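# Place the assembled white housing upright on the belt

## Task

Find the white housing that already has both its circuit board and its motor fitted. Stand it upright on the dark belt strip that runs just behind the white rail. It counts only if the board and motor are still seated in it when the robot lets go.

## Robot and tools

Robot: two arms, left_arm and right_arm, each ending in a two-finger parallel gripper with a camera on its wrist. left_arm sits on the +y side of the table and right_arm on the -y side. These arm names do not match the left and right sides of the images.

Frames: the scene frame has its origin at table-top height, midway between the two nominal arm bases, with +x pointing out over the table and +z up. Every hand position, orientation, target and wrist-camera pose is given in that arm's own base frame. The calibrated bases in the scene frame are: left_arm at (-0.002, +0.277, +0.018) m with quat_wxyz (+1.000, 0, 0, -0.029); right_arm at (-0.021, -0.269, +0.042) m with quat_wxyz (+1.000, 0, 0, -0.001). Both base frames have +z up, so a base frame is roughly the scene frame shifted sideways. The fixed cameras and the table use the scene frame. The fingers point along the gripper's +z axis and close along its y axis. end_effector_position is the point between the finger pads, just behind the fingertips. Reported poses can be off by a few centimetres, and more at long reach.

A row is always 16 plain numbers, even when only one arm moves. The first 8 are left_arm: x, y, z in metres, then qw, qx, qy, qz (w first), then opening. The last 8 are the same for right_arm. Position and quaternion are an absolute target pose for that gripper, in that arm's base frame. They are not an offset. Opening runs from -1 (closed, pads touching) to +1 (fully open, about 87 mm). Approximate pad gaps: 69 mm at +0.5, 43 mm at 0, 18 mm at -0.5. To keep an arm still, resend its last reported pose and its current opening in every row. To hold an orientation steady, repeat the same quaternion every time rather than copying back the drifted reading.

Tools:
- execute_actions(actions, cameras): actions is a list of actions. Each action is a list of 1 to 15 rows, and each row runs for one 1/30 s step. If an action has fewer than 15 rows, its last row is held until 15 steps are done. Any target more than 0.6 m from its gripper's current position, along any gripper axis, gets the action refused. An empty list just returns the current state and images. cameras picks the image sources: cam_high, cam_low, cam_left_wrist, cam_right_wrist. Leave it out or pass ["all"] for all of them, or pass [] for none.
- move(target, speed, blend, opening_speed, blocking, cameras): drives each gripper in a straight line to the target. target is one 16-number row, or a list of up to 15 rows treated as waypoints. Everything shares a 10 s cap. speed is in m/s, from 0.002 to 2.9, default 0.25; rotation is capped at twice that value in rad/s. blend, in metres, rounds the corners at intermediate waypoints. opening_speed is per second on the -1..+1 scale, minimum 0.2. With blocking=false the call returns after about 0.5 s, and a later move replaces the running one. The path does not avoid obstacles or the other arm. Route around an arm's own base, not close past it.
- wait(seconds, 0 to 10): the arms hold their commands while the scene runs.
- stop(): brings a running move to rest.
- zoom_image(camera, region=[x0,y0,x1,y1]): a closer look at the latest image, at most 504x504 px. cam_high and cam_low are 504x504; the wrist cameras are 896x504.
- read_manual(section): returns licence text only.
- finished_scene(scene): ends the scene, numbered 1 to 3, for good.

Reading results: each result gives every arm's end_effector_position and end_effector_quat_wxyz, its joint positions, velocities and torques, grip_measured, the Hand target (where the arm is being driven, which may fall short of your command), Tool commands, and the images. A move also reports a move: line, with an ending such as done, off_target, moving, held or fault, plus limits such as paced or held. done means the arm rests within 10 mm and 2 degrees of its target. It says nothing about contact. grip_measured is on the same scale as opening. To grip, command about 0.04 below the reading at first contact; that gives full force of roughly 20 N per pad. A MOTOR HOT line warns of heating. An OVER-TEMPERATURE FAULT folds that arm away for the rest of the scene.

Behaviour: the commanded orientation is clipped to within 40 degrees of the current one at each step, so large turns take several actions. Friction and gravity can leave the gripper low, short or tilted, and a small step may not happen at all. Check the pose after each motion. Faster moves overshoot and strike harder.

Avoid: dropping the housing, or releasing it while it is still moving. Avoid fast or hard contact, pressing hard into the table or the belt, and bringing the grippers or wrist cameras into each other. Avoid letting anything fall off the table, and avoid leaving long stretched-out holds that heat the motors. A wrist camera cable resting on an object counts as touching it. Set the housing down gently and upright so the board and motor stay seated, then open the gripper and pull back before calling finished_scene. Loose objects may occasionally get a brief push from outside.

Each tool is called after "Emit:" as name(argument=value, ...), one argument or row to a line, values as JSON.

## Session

Emit:
execute_actions(
  actions=[],
)

Emit:
zoom_image(
  camera="cam_high",
  region=[30, 130, 450, 340],
)

Scene clock: 0.00 s.
left_arm: end_effector_position=(+0.3721, +0.0141, +0.0659) grip_measured=+1.000 end_effector_quat_wxyz=(+0.631, -0.077, +0.772, +0.027) | right_arm: end_effector_position=(+0.3664, -0.0323, +0.0609) grip_measured=+0.979 end_effector_quat_wxyz=(+0.629, +0.090, +0.772, +0.007)
Joint positions: left_arm=[-0.031 1.55 0.249 1.094 -0.169 -0.092 1] | right_arm=[-0.1 1.56 0.223 1.127 0.004 0.127 0.99]
Joint velocities: within noise
Joint torques (N m): no reading
Heat: left arm: 45 °C; right arm: 37 °C.
Hand target: left_arm +0.3748, +0.0140, +0.0707; +0.636, -0.077, +0.767, +0.026 | right_arm +0.3706, -0.0327, +0.0694; +0.640, +0.088, +0.763, +0.007
Tool commands: left_gripper/opening=+1.0 right_gripper/opening=+1.0
camera_calibration:
cam_left_wrist: T_world_to_cam=[[0.133926, -0.985227, 0.106735, -0.0508239], [-0.928495, -0.162393, -0.333953, 0.372534], [0.346352, -0.0543777, -0.936527, 0.0738603], [0, 0, 0, 1]] pos_world=[0.327121, 0.0144404, 0.199006]
cam_right_wrist: T_world_to_cam=[[-0.0778996, -0.982684, -0.168119, 0.0138934], [-0.842125, 0.155119, -0.516492, 0.373039], [0.533627, 0.101343, -0.839626, -0.00235514], [0, 0, 0, 1]] pos_world=[0.316484, -0.0439741, 0.19303]

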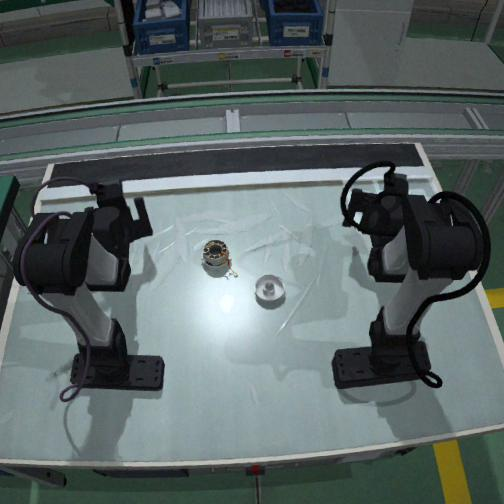

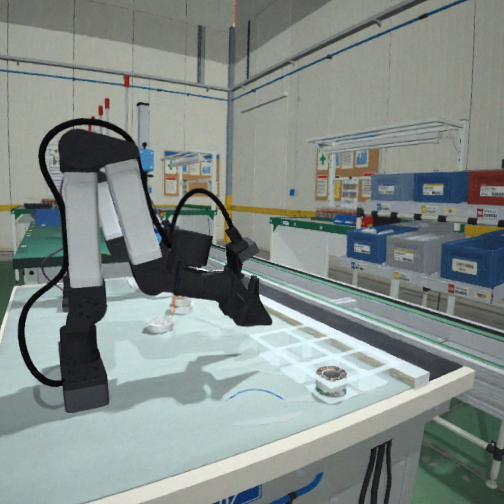

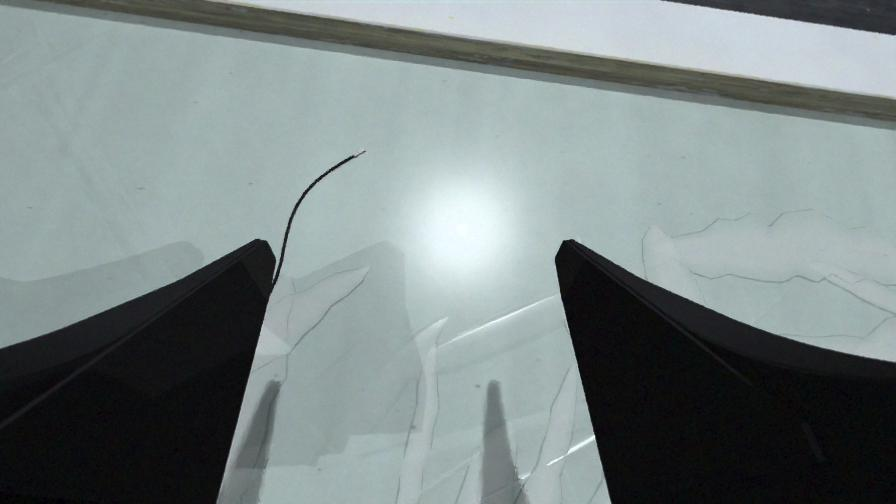

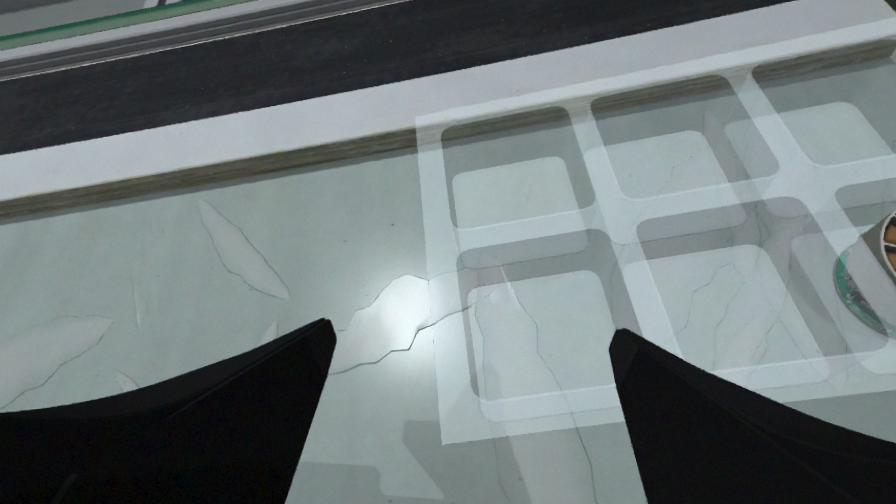

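Scaled by 1.200 from the camera's 504x504 image, which has a finer 720x720 frame.

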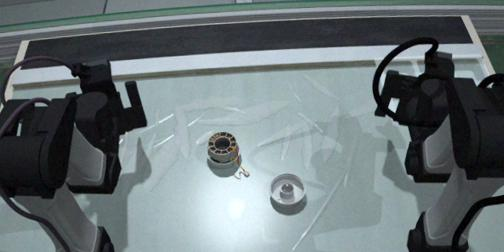

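Emit:
move(
  target=[
    [0.36,-0.03,0.12,0.4617,0,0.887,0,1,0.3706,-0.0327,0.0694,0.640,0.088,0.763,0.007,1],
    [0.296,-0.212,0.13,0.4617,0,0.887,0,1,0.3706,-0.0327,0.0694,0.640,0.088,0.763,0.007,1],
  ],
  speed=0.2,
  blend=0.03,
  cameras=["cam_high","cam_left_wrist"],
)

Scene clock: 17.20 s.
left_arm: end_effector_position=(+0.2907, -0.2083, +0.1207) grip_measured=+1.000 end_effector_quat_wxyz=(+0.451, +0.011, +0.893, +0.002) | right_arm: end_effector_position=(+0.3664, -0.0323, +0.0609) grip_measured=+0.979 end_effector_quat_wxyz=(+0.629, +0.090, +0.772, +0.007)
Joint positions: left_arm=[-0.873 1.409 0.928 -0.369 -0.658 -0.591 1] | right_arm=[-0.1 1.56 0.223 1.127 0.004 0.127 0.99]
Joint torques (N m): left_arm=[-0.51 -3.96 9.72 1.57 -0.53 -0.04] | right_arm=[-0.1 -4.03 5.19 1.82 -0.02 0.02]
Heat: left arm: 47 °C; right arm: 38 °C.
Hand target: left_arm +0.2957, -0.2119, +0.1299; +0.462, +0.000, +0.887, +0.000 | right_arm +0.3705, -0.0327, +0.0693; +0.640, +0.088, +0.763, +0.007
Off the commanded pose: left_arm 0.011 m, 2 deg | right_arm 0.009 m, 2 deg.
move: off_target (left_arm)
camera_calibration:
cam_left_wrist: T_world_to_cam=[[-0.0135351, -0.999086, 0.0405568, -0.216856], [-0.995754, 0.0171613, 0.0904419, 0.284888], [-0.0910553, -0.0391604, -0.995076, 0.278736], [0, 0, 0, 1]] pos_world=[0.306124, -0.210631, 0.260392]
Images, in order (width x height): cam_high 504x504, cam_left_wrist 896x504.

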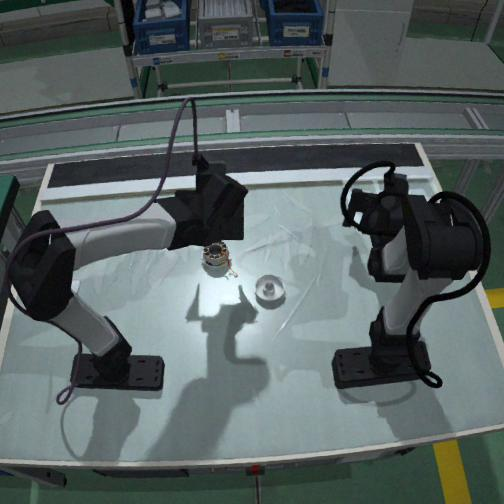

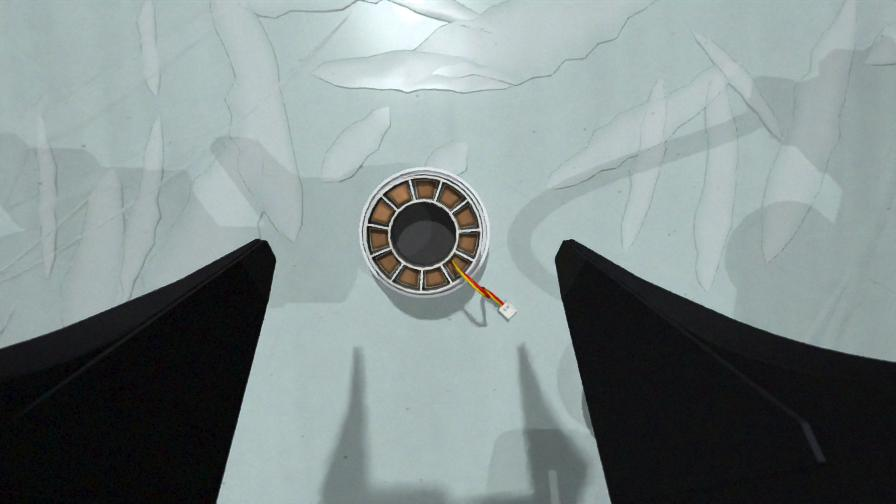

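Emit:
move(
  target=[
    [0.303,-0.206,0.13,0.4508,-0.1919,0.8660,0.0999,1,0.3706,-0.0327,0.0694,0.640,0.088,0.763,0.007,1],
    [0.303,-0.206,0.085,0.4508,-0.1919,0.8660,0.0999,1,0.3706,-0.0327,0.0694,0.640,0.088,0.763,0.007,1],
  ],
  speed=0.15,
  cameras=["cam_high","cam_left_wrist"],
)

Scene clock: 26.30 s.
left_arm: end_effector_position=(+0.3011, -0.2043, +0.0826) grip_measured=+1.000 end_effector_quat_wxyz=(+0.438, -0.188, +0.873, +0.102) | right_arm: end_effector_position=(+0.3664, -0.0323, +0.0609) grip_measured=+0.979 end_effector_quat_wxyz=(+0.629, +0.090, +0.772, +0.007)
Joint positions: left_arm=[-0.914 1.731 1.158 -0.714 -0.902 -1.2 1] | right_arm=[-0.1 1.56 0.223 1.127 0.004 0.127 0.99]
Joint torques (N m): left_arm=[-0.84 -6.32 6.34 0.97 -0.77 -0.04] | right_arm=[-0.05 -3.99 5.26 1.82 -0.01 0.02]
Heat: left arm: 48 °C; right arm: 38 °C.
Hand target: left_arm +0.3029, -0.2059, +0.0850; +0.451, -0.192, +0.866, +0.100 | right_arm +0.3705, -0.0327, +0.0693; +0.640, +0.088, +0.763, +0.007
Off the commanded pose: left_arm 0.003 m, 2 deg | right_arm 0.009 m, 2 deg.
move: done
camera_calibration:
cam_left_wrist: T_world_to_cam=[[0.421354, -0.905972, 0.0409339, -0.323273], [-0.904489, -0.416521, 0.0917047, 0.182355], [-0.066032, -0.0756644, -0.994945, 0.226928], [0, 0, 0, 1]] pos_world=[0.316135, -0.199751, 0.222291]
Images, in order (width x height): cam_high 504x504, cam_left_wrist 896x504.

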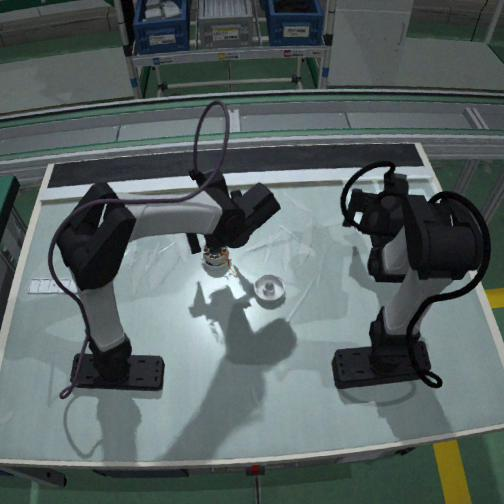

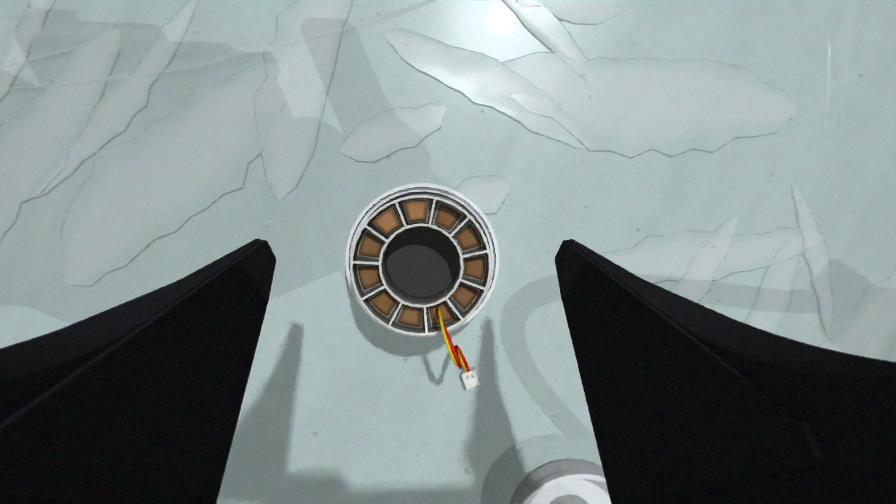

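Emit:
move(
  target=[0.303,-0.206,0.033,0.4508,-0.1919,0.8660,0.0999,1,0.3706,-0.0327,0.0694,0.640,0.088,0.763,0.007,1],
  speed=0.09,
  cameras=["cam_low","cam_left_wrist"],
)

Scene clock: 32.00 s.
left_arm: end_effector_position=(+0.3022, -0.2056, +0.0327) grip_measured=+1.000 end_effector_quat_wxyz=(+0.440, -0.191, +0.872, +0.098) | right_arm: end_effector_position=(+0.3664, -0.0323, +0.0609) grip_measured=+0.979 end_effector_quat_wxyz=(+0.629, +0.090, +0.772, +0.007)
Joint positions: left_arm=[-0.914 1.814 1.04 -0.506 -0.903 -1.203 1] | right_arm=[-0.1 1.56 0.223 1.127 0.004 0.127 0.99]
Joint torques (N m): left_arm=[-0.84 -6.28 5.71 0.95 -0.76 0.01] | right_arm=[-0.06 -4.01 5.24 1.85 -0.04 0.03]
Heat: left arm: 48 °C; right arm: 38 °C.
Hand target: left_arm +0.3029, -0.2059, +0.0330; +0.451, -0.192, +0.866, +0.100 | right_arm +0.3705, -0.0327, +0.0693; +0.640, +0.088, +0.763, +0.007
Off the commanded pose: left_arm 0.001 m, 1 deg | right_arm 0.009 m, 2 deg.
move: done
camera_calibration:
cam_left_wrist: T_world_to_cam=[[0.423366, -0.904573, 0.0500946, -0.323313], [-0.903967, -0.418125, 0.0895247, 0.186953], [-0.0600358, -0.0831856, -0.994724, 0.173845], [0, 0, 0, 1]] pos_world=[0.316316, -0.199829, 0.172387]
Images, in order (width x height): cam_low 504x504, cam_left_wrist 896x504.

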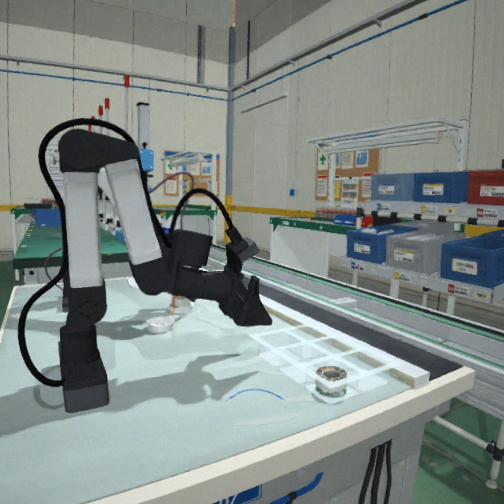

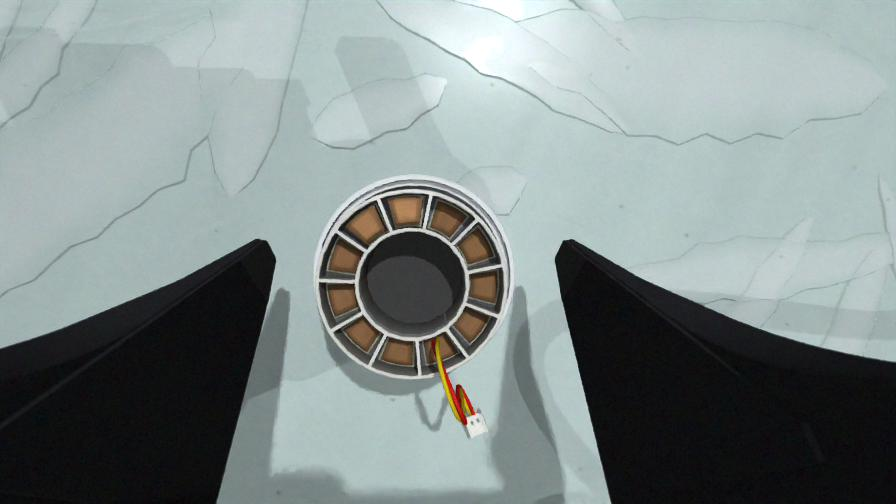

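Emit:
move(
  target=[
    [0.302,-0.206,0.002,0.4508,-0.1919,0.8660,0.0999,1,0.3706,-0.0327,0.0694,0.640,0.088,0.763,0.007,1],
    [0.302,-0.206,0.002,0.4508,-0.1919,0.8660,0.0999,0.38,0.3706,-0.0327,0.0694,0.640,0.088,0.763,0.007,1],
  ],
  speed=0.06,
  opening_speed=0.35,
  cameras=["cam_low","cam_left_wrist"],
)

Scene clock: 39.57 s.
left_arm: end_effector_position=(+0.3016, -0.2063, +0.0024) grip_measured=+0.476 end_effector_quat_wxyz=(+0.441, -0.190, +0.872, +0.098) | right_arm: end_effector_position=(+0.3664, -0.0323, +0.0609) grip_measured=+0.979 end_effector_quat_wxyz=(+0.629, +0.090, +0.772, +0.007)
Joint positions: left_arm=[-0.917 1.882 0.985 -0.384 -0.904 -1.205 0.738] | right_arm=[-0.1 1.56 0.223 1.127 0.004 0.127 0.99]
Joint torques (N m): left_arm=[-0.76 -6.32 5.24 0.96 -0.78 0] | right_arm=[-0.08 -3.95 5.22 1.82 -0.03 0.01]
Heat: left arm: 48 °C; right arm: 38 °C.
Hand target: left_arm +0.3020, -0.2060, +0.0020; +0.451, -0.192, +0.866, +0.100 | right_arm +0.3705, -0.0327, +0.0693; +0.640, +0.088, +0.763, +0.007
Off the commanded pose: left_arm 0.001 m, 1 deg | right_arm 0.009 m, 2 deg.
move: done
camera_calibration:
cam_left_wrist: T_world_to_cam=[[0.421845, -0.905207, 0.0514548, -0.321928], [-0.90477, -0.416613, 0.0884603, 0.189356], [-0.0586381, -0.0838713, -0.99475, 0.143023], [0, 0, 0, 1]] pos_world=[0.315514, -0.200528, 0.142087]
Images, in order (width x height): cam_low 504x504, cam_left_wrist 896x504.

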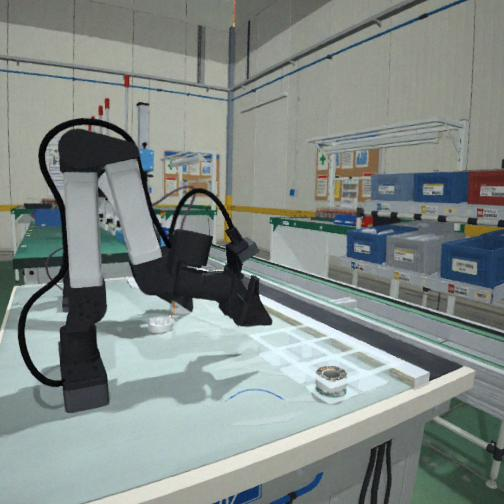

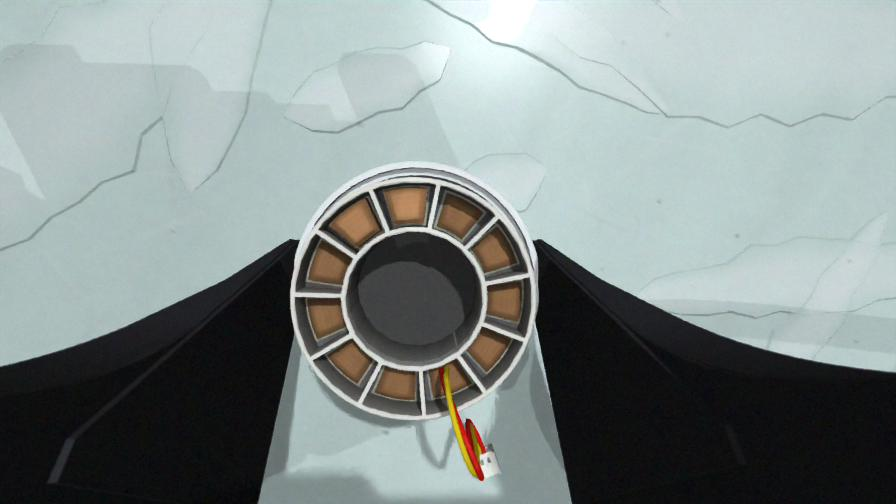

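Emit:
move(
  target=[
    [0.302,-0.206,0.10,0.4508,-0.1919,0.8660,0.0999,0.38,0.3706,-0.0327,0.0694,0.640,0.088,0.763,0.007,1],
    [0.48,0.0,0.14,0.4660,-0.2410,0.8407,0.1336,0.38,0.3706,-0.0327,0.0694,0.640,0.088,0.763,0.007,1],
    [0.640,0.08,0.11,0.4660,-0.2410,0.8407,0.1336,0.38,0.3706,-0.0327,0.0694,0.640,0.088,0.763,0.007,1],
  ],
  speed=[0.07,0.17,0.12],
  blend=[0.03,0.04,0],
  cameras=["cam_left_wrist","cam_high"],
)

Scene clock: 63.57 s.
left_arm: end_effector_position=(+0.6296, +0.0778, +0.0939) grip_measured=+0.476 end_effector_quat_wxyz=(+0.446, -0.241, +0.851, +0.139) | right_arm: end_effector_position=(+0.3664, -0.0323, +0.0609) grip_measured=+0.979 end_effector_quat_wxyz=(+0.629, +0.090, +0.772, +0.007)
Joint positions: left_arm=[0.02 2.426 2.134 -0.387 -0.453 -0.313 0.738] | right_arm=[-0.1 1.56 0.223 1.127 0.004 0.127 0.99]
Joint torques (N m): left_arm=[0.53 -11.69 10.8 2.04 -0.1 0.19] | right_arm=[-0.13 -4.03 5.2 1.84 -0.01 0.01]
Heat: left arm: 49 °C; right arm: 39 °C.
Hand target: left_arm +0.6392, +0.0799, +0.1101; +0.466, -0.241, +0.841, +0.134 | right_arm +0.3705, -0.0327, +0.0693; +0.640, +0.088, +0.763, +0.007
Off the commanded pose: left_arm 0.019 m, 3 deg | right_arm 0.009 m, 2 deg.
move: off_target (left_arm)
camera_calibration:
cam_left_wrist: T_world_to_cam=[[0.536755, -0.843117, 0.0323667, -0.283246], [-0.843254, -0.534752, 0.0544381, 0.570117], [-0.0285895, -0.0565133, -0.997992, 0.256316], [0, 0, 0, 1]] pos_world=[0.640115, 0.0805471, 0.233933]
Images, in order (width x height): cam_high 504x504, cam_left_wrist 896x504.

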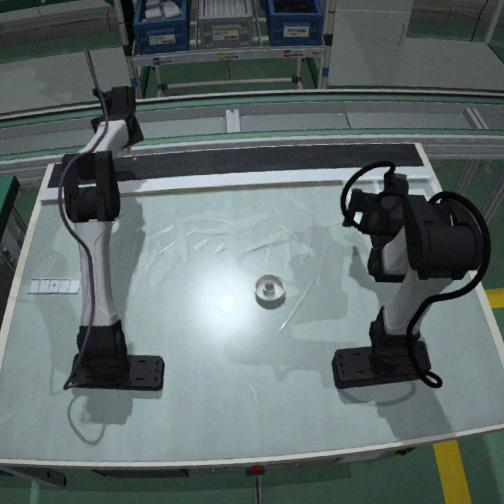

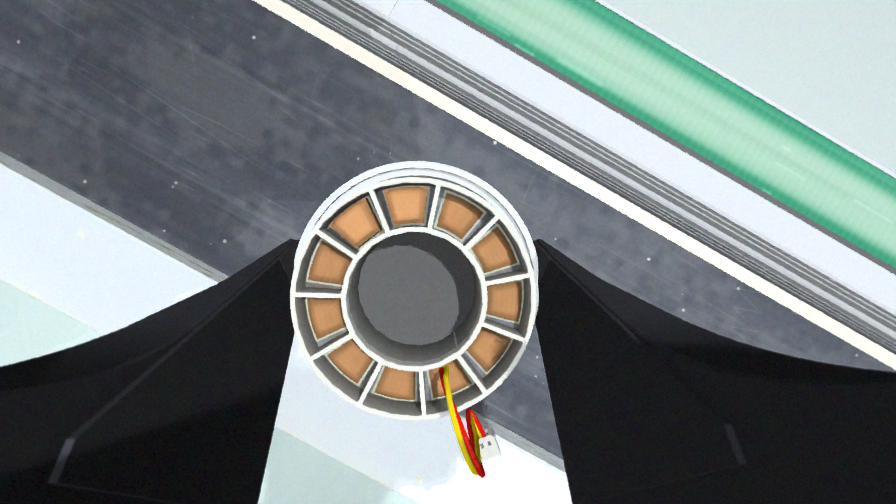

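Emit:
move(
  target=[
    [0.634,0.081,0.07,0.4585,-0.2422,0.8450,0.1315,0.38,0.3706,-0.0327,0.0694,0.640,0.088,0.763,0.007,1],
    [0.632,0.081,0.028,0.4585,-0.2422,0.8450,0.1315,0.38,0.3706,-0.0327,0.0694,0.640,0.088,0.763,0.007,1],
  ],
  speed=0.06,
  cameras=["cam_left_wrist","cam_high"],
)

Scene clock: 73.60 s.
left_arm: end_effector_position=(+0.6256, +0.0761, +0.0227) grip_measured=+0.476 end_effector_quat_wxyz=(+0.444, -0.239, +0.853, +0.135) | right_arm: end_effector_position=(+0.3664, -0.0323, +0.0609) grip_measured=+0.979 end_effector_quat_wxyz=(+0.629, +0.090, +0.772, +0.007)
Joint positions: left_arm=[0.02 2.467 1.926 -0.141 -0.443 -0.313 0.738] | right_arm=[-0.1 1.56 0.223 1.127 0.004 0.127 0.99]
Joint torques (N m): left_arm=[0.84 -11.85 7.6 2.28 -0.11 0.14] | right_arm=[-0.1 -3.99 5.23 1.84 -0.01 0]
Heat: left arm: 50 °C; right arm: 39 °C.
Hand target: left_arm +0.6317, +0.0810, +0.0283; +0.458, -0.242, +0.845, +0.132 | right_arm +0.3705, -0.0327, +0.0693; +0.640, +0.088, +0.763, +0.007
Off the commanded pose: left_arm 0.010 m, 2 deg | right_arm 0.009 m, 2 deg.
move: done
camera_calibration:
cam_left_wrist: T_world_to_cam=[[0.530193, -0.84713, 0.0355788, -0.275877], [-0.847254, -0.527728, 0.0605313, 0.571441], [-0.032502, -0.0622375, -0.997532, 0.187964], [0, 0, 0, 1]] pos_world=[0.636533, 0.0795607, 0.162725]
Images, in order (width x height): cam_high 504x504, cam_left_wrist 896x504.

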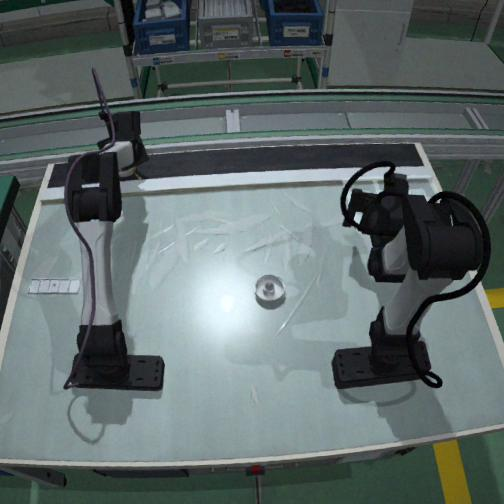

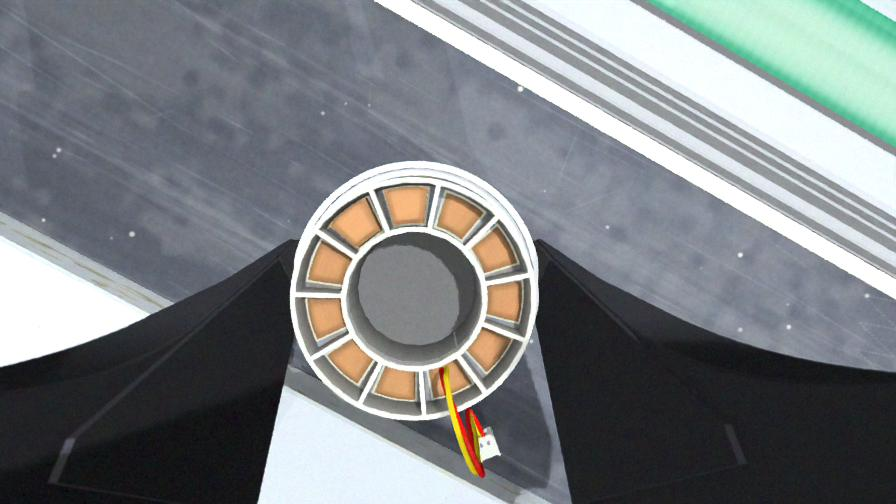

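Emit:
move(
  target=[
    [0.640,0.081,0.028,0.4550,-0.2422,0.8470,0.1310,0.38,0.3706,-0.0327,0.0694,0.640,0.088,0.763,0.007,1],
    [0.638,0.081,0.009,0.4550,-0.2422,0.8470,0.1310,0.38,0.3706,-0.0327,0.0694,0.640,0.088,0.763,0.007,1],
  ],
  speed=[0.05,0.025],
  cameras=["cam_left_wrist"],
)

Scene clock: 81.73 s.
left_arm: end_effector_position=(+0.6343, +0.0758, +0.0110) grip_measured=+0.476 end_effector_quat_wxyz=(+0.449, -0.239, +0.851, +0.133) | right_arm: end_effector_position=(+0.3664, -0.0323, +0.0609) grip_measured=+0.979 end_effector_quat_wxyz=(+0.629, +0.090, +0.772, +0.007)
Joint positions: left_arm=[0.02 2.515 1.961 -0.116 -0.44 -0.313 0.738] | right_arm=[-0.1 1.56 0.223 1.127 0.004 0.127 0.99]
Joint torques (N m): left_arm=[0.84 -11.25 7.58 2.13 -0.1 0.14] | right_arm=[-0.13 -4.04 5.2 1.83 -0.05 0.01]
Heat: left arm: 50 °C; right arm: 39 °C.
Hand target: left_arm +0.6377, +0.0810, +0.0091; +0.455, -0.242, +0.847, +0.131 | right_arm +0.3705, -0.0327, +0.0693; +0.640, +0.088, +0.763, +0.007
Off the commanded pose: left_arm 0.007 m, 1 deg | right_arm 0.009 m, 2 deg.
move: done
camera_calibration:
cam_left_wrist: T_world_to_cam=[[0.527956, -0.8482, 0.0426484, -0.278948], [-0.848997, -0.525841, 0.0519165, 0.580521], [-0.0216093, -0.063618, -0.99774, 0.169854], [0, 0, 0, 1]] pos_world=[0.643804, 0.0794638, 0.151228]
Images, in order (width x height): cam_left_wrist 896x504.

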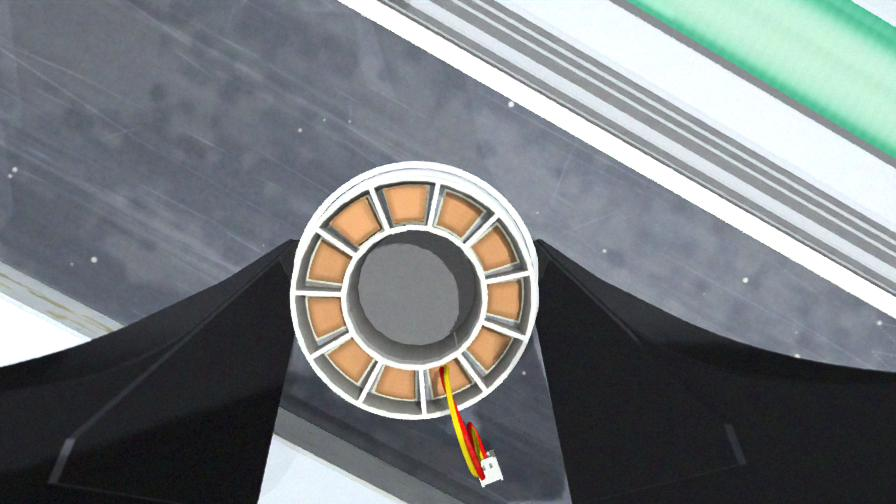

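Emit:
move(
  target=[0.638,0.081,0.003,0.4480,-0.2422,0.8510,0.1300,0.38,0.3706,-0.0327,0.0694,0.640,0.088,0.763,0.007,1],
  speed=0.02,
  cameras=["cam_left_wrist"],
)

Scene clock: 84.97 s.
left_arm: end_effector_position=(+0.6349, +0.0758, +0.0097) grip_measured=+0.476 end_effector_quat_wxyz=(+0.449, -0.239, +0.851, +0.132) | right_arm: end_effector_position=(+0.3664, -0.0323, +0.0609) grip_measured=+0.979 end_effector_quat_wxyz=(+0.629, +0.090, +0.772, +0.007)
Joint positions: left_arm=[0.02 2.519 1.961 -0.111 -0.44 -0.313 0.738] | right_arm=[-0.1 1.56 0.223 1.127 0.004 0.127 0.99]
Joint torques (N m): left_arm=[1.01 -10.3 9.1 1.88 -0.05 0.08] | right_arm=[-0.1 -3.97 5.18 1.84 0 0.01]
Heat: left arm: 50 °C; right arm: 39 °C.
Hand target: left_arm +0.6376, +0.0810, +0.0031; +0.448, -0.242, +0.851, +0.130 | right_arm +0.3705, -0.0327, +0.0693; +0.640, +0.088, +0.763, +0.007
Off the commanded pose: left_arm 0.009 m, 0 deg | right_arm 0.009 m, 2 deg.
move: done
camera_calibration:
cam_left_wrist: T_world_to_cam=[[0.527875, -0.848207, 0.0434962, -0.279124], [-0.849086, -0.52583, 0.0505555, 0.5811], [-0.0200099, -0.063619, -0.997774, 0.167539], [0, 0, 0, 1]] pos_world=[0.644099, 0.0794638, 0.149929]
Images, in order (width x height): cam_left_wrist 896x504.

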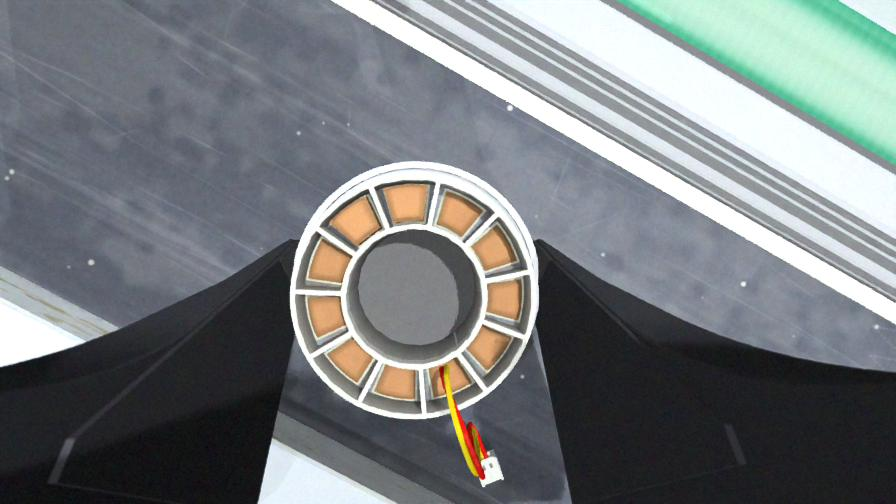

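Contact. Release with reduced press.

Emit:
move(
  target=[0.638,0.081,0.008,0.4500,-0.2422,0.8500,0.1300,0.47,0.3706,-0.0327,0.0694,0.640,0.088,0.763,0.007,1],
  speed=0.02,
  opening_speed=0.2,
  cameras=[],
)

Emit:
move(
  target=[0.638,0.081,0.008,0.4500,-0.2422,0.8500,0.1300,0.95,0.3706,-0.0327,0.0694,0.640,0.088,0.763,0.007,1],
  opening_speed=0.25,
  cameras=["cam_left_wrist"],
)

Scene clock: 90.03 s.
left_arm: end_effector_position=(+0.6350, +0.0758, +0.0096) grip_measured=+0.476 end_effector_quat_wxyz=(+0.449, -0.239, +0.850, +0.132) | right_arm: end_effector_position=(+0.3664, -0.0323, +0.0609) grip_measured=+0.979 end_effector_quat_wxyz=(+0.629, +0.090, +0.772, +0.007)
Joint positions: left_arm=[0.02 2.519 1.961 -0.11 -0.44 -0.313 0.738] | right_arm=[-0.1 1.56 0.223 1.127 0.004 0.127 0.99]
Joint torques (N m): left_arm=[0.99 -10.99 9.01 1.83 -0.04 0.09] | right_arm=[-0.12 -4.08 5.16 1.86 -0.01 0.01]
Heat: left arm: 50 °C; right arm: 39 °C.
Hand target: left_arm +0.6378, +0.0810, +0.0079; +0.450, -0.242, +0.850, +0.130 | right_arm +0.3705, -0.0327, +0.0693; +0.640, +0.088, +0.763, +0.007
Off the commanded pose: left_arm 0.006 m, 0 deg | right_arm 0.009 m, 2 deg.
move: done
No camera images: "cameras" was empty.

Scene clock: 92.17 s.
left_arm: end_effector_position=(+0.6343, +0.0757, +0.0080) grip_measured=+0.950 end_effector_quat_wxyz=(+0.447, -0.239, +0.852, +0.133) | right_arm: end_effector_position=(+0.3664, -0.0323, +0.0609) grip_measured=+0.979 end_effector_quat_wxyz=(+0.629, +0.090, +0.772, +0.007)
Joint positions: left_arm=[0.02 2.521 1.961 -0.113 -0.44 -0.313 0.975] | right_arm=[-0.1 1.56 0.223 1.127 0.004 0.127 0.99]
Joint torques (N m): left_arm=[0.98 -11.12 9.01 1.85 -0.06 0.1] | right_arm=[-0.13 -4.05 5.22 1.84 -0.01 0]
Heat: left arm: 51 °C; right arm: 39 °C.
Hand target: left_arm +0.6378, +0.0810, +0.0079; +0.450, -0.242, +0.850, +0.130 | right_arm +0.3705, -0.0327, +0.0693; +0.640, +0.088, +0.763, +0.007
Off the commanded pose: left_arm 0.006 m, 1 deg | right_arm 0.009 m, 2 deg.
move: done
camera_calibration:
cam_left_wrist: T_world_to_cam=[[0.527836, -0.84833, 0.0415422, -0.278779], [-0.849001, -0.525596, 0.0542762, 0.580663], [-0.0242097, -0.0639183, -0.997661, 0.168456], [0, 0, 0, 1]] pos_world=[0.644211, 0.0794646, 0.148127]
Images, in order (width x height): cam_left_wrist 896x504.

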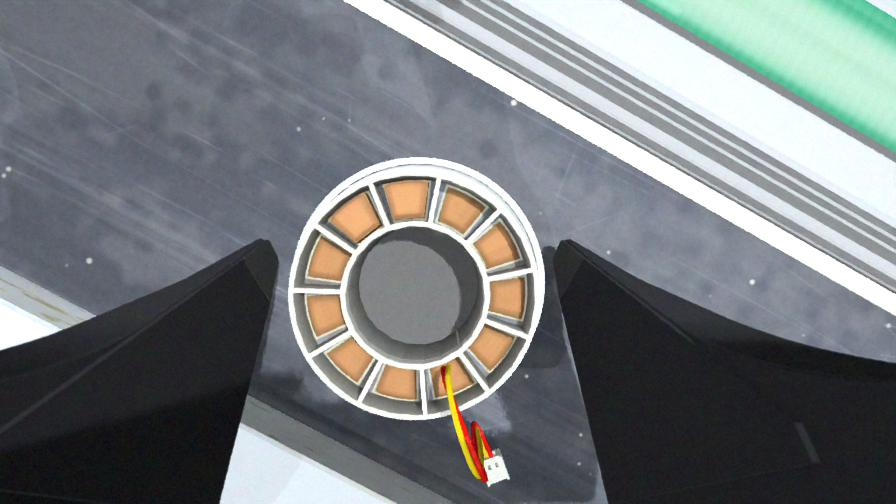

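Emit:
move(
  target=[
    [0.640,0.081,0.018,0.4550,-0.2422,0.8470,0.1310,1,0.3706,-0.0327,0.0694,0.640,0.088,0.763,0.007,1],
    [0.638,0.081,0.13,0.4550,-0.2422,0.8470,0.1310,1,0.3706,-0.0327,0.0694,0.640,0.088,0.763,0.007,1],
    [0.46,0.0,0.15,0.4599,-0.1,0.8836,0.04,1,0.3706,-0.0327,0.0694,0.640,0.088,0.763,0.007,1],
  ],
  speed=[0.03,0.1,0.25],
  cameras=["cam_high","cam_left_wrist"],
)

Emit:
zoom_image(
  camera="cam_high",
  region=[70, 110, 190, 210],
)

Scene clock: 100.77 s.
left_arm: end_effector_position=(+0.4592, +0.0045, +0.1436) grip_measured=+1.000 end_effector_quat_wxyz=(+0.449, -0.109, +0.886, +0.047) | right_arm: end_effector_position=(+0.3664, -0.0323, +0.0609) grip_measured=+0.979 end_effector_quat_wxyz=(+0.629, +0.090, +0.772, +0.007)
Joint positions: left_arm=[-0.061 1.647 1.206 -0.213 -0.23 -0.192 1] | right_arm=[-0.1 1.56 0.223 1.127 0.004 0.127 0.99]
Joint torques (N m): left_arm=[-0.49 -7.97 7.12 2.05 0.07 0.21] | right_arm=[-0.24 -3.97 5.19 1.83 -0.02 0.01]
Heat: left arm: 51 °C; right arm: 39 °C.
Hand target: left_arm +0.4600, +0.0000, +0.1501; +0.459, -0.100, +0.882, +0.040 | right_arm +0.3705, -0.0327, +0.0693; +0.640, +0.088, +0.763, +0.007
Off the commanded pose: left_arm 0.008 m, 2 deg | right_arm 0.009 m, 2 deg.
move: done
camera_calibration:
cam_left_wrist: T_world_to_cam=[[0.239809, -0.96842, 0.0682244, -0.123428], [-0.968259, -0.233483, 0.0892207, 0.435576], [-0.0704738, -0.0874547, -0.993673, 0.315713], [0, 0, 0, 1]] pos_world=[0.473599, 0.00978044, 0.283274]
Images, in order (width x height): cam_high 504x504, cam_left_wrist 896x504.

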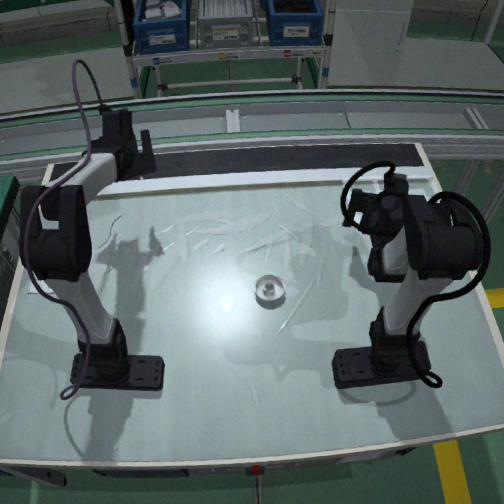

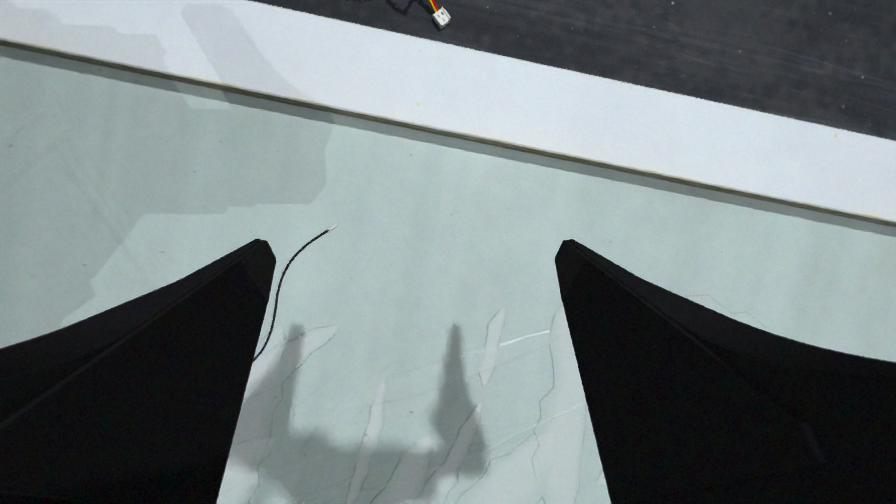

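Scaled by 4.200 from the camera's 504x504 image, which has a finer 720x720 frame.

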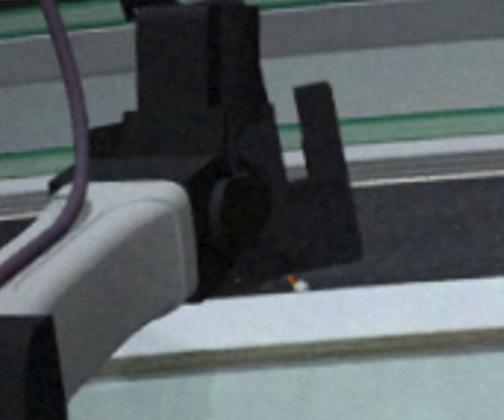

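Emit:
move(
  target=[0.36,-0.10,0.15,0.4599,0,0.887,0,1,0.3706,-0.0327,0.0694,0.640,0.088,0.763,0.007,1],
  cameras=["cam_high"],
)

Emit:
zoom_image(
  camera="cam_high",
  region=[70, 110, 190, 210],
)

Scene clock: 105.13 s.
left_arm: end_effector_position=(+0.3623, -0.1017, +0.1481) grip_measured=+1.000 end_effector_quat_wxyz=(+0.456, +0.007, +0.890, -0.004) | right_arm: end_effector_position=(+0.3664, -0.0323, +0.0609) grip_measured=+0.979 end_effector_quat_wxyz=(+0.629, +0.090, +0.772, +0.007)
Joint positions: left_arm=[-0.388 1.326 0.926 -0.257 -0.299 -0.224 1] | right_arm=[-0.1 1.56 0.223 1.127 0.004 0.127 0.99]
Joint torques (N m): left_arm=[-0.55 -5.38 7.02 1.9 -0.3 0.02] | right_arm=[-0.02 -3.89 5.16 1.85 -0.01 0.01]
Heat: left arm: 51 °C; right arm: 39 °C.
Hand target: left_arm +0.3600, -0.0999, +0.1499; +0.460, +0.000, +0.888, +0.000 | right_arm +0.3705, -0.0327, +0.0693; +0.640, +0.088, +0.763, +0.007
Off the commanded pose: left_arm 0.003 m, 1 deg | right_arm 0.009 m, 2 deg.
move: done
Images, in order (width x height): cam_high 504x504.

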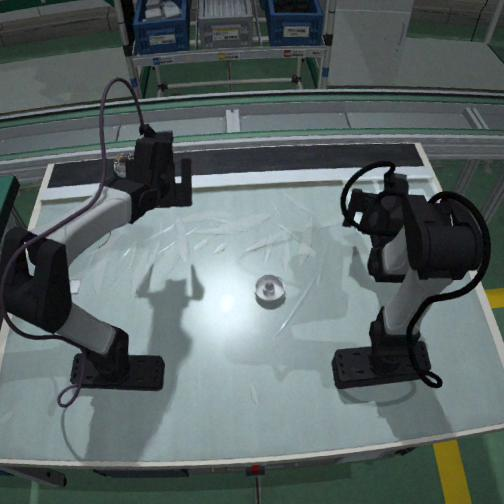

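Scaled by 4.200 from the camera's 504x504 image, which has a finer 720x720 frame.

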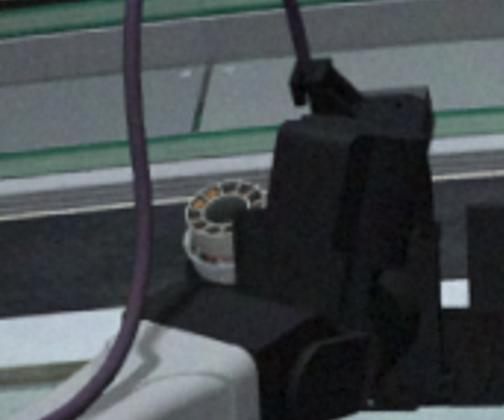

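Emit:
finished_scene(
  scene=3,
)

The scene is finished: the task was done.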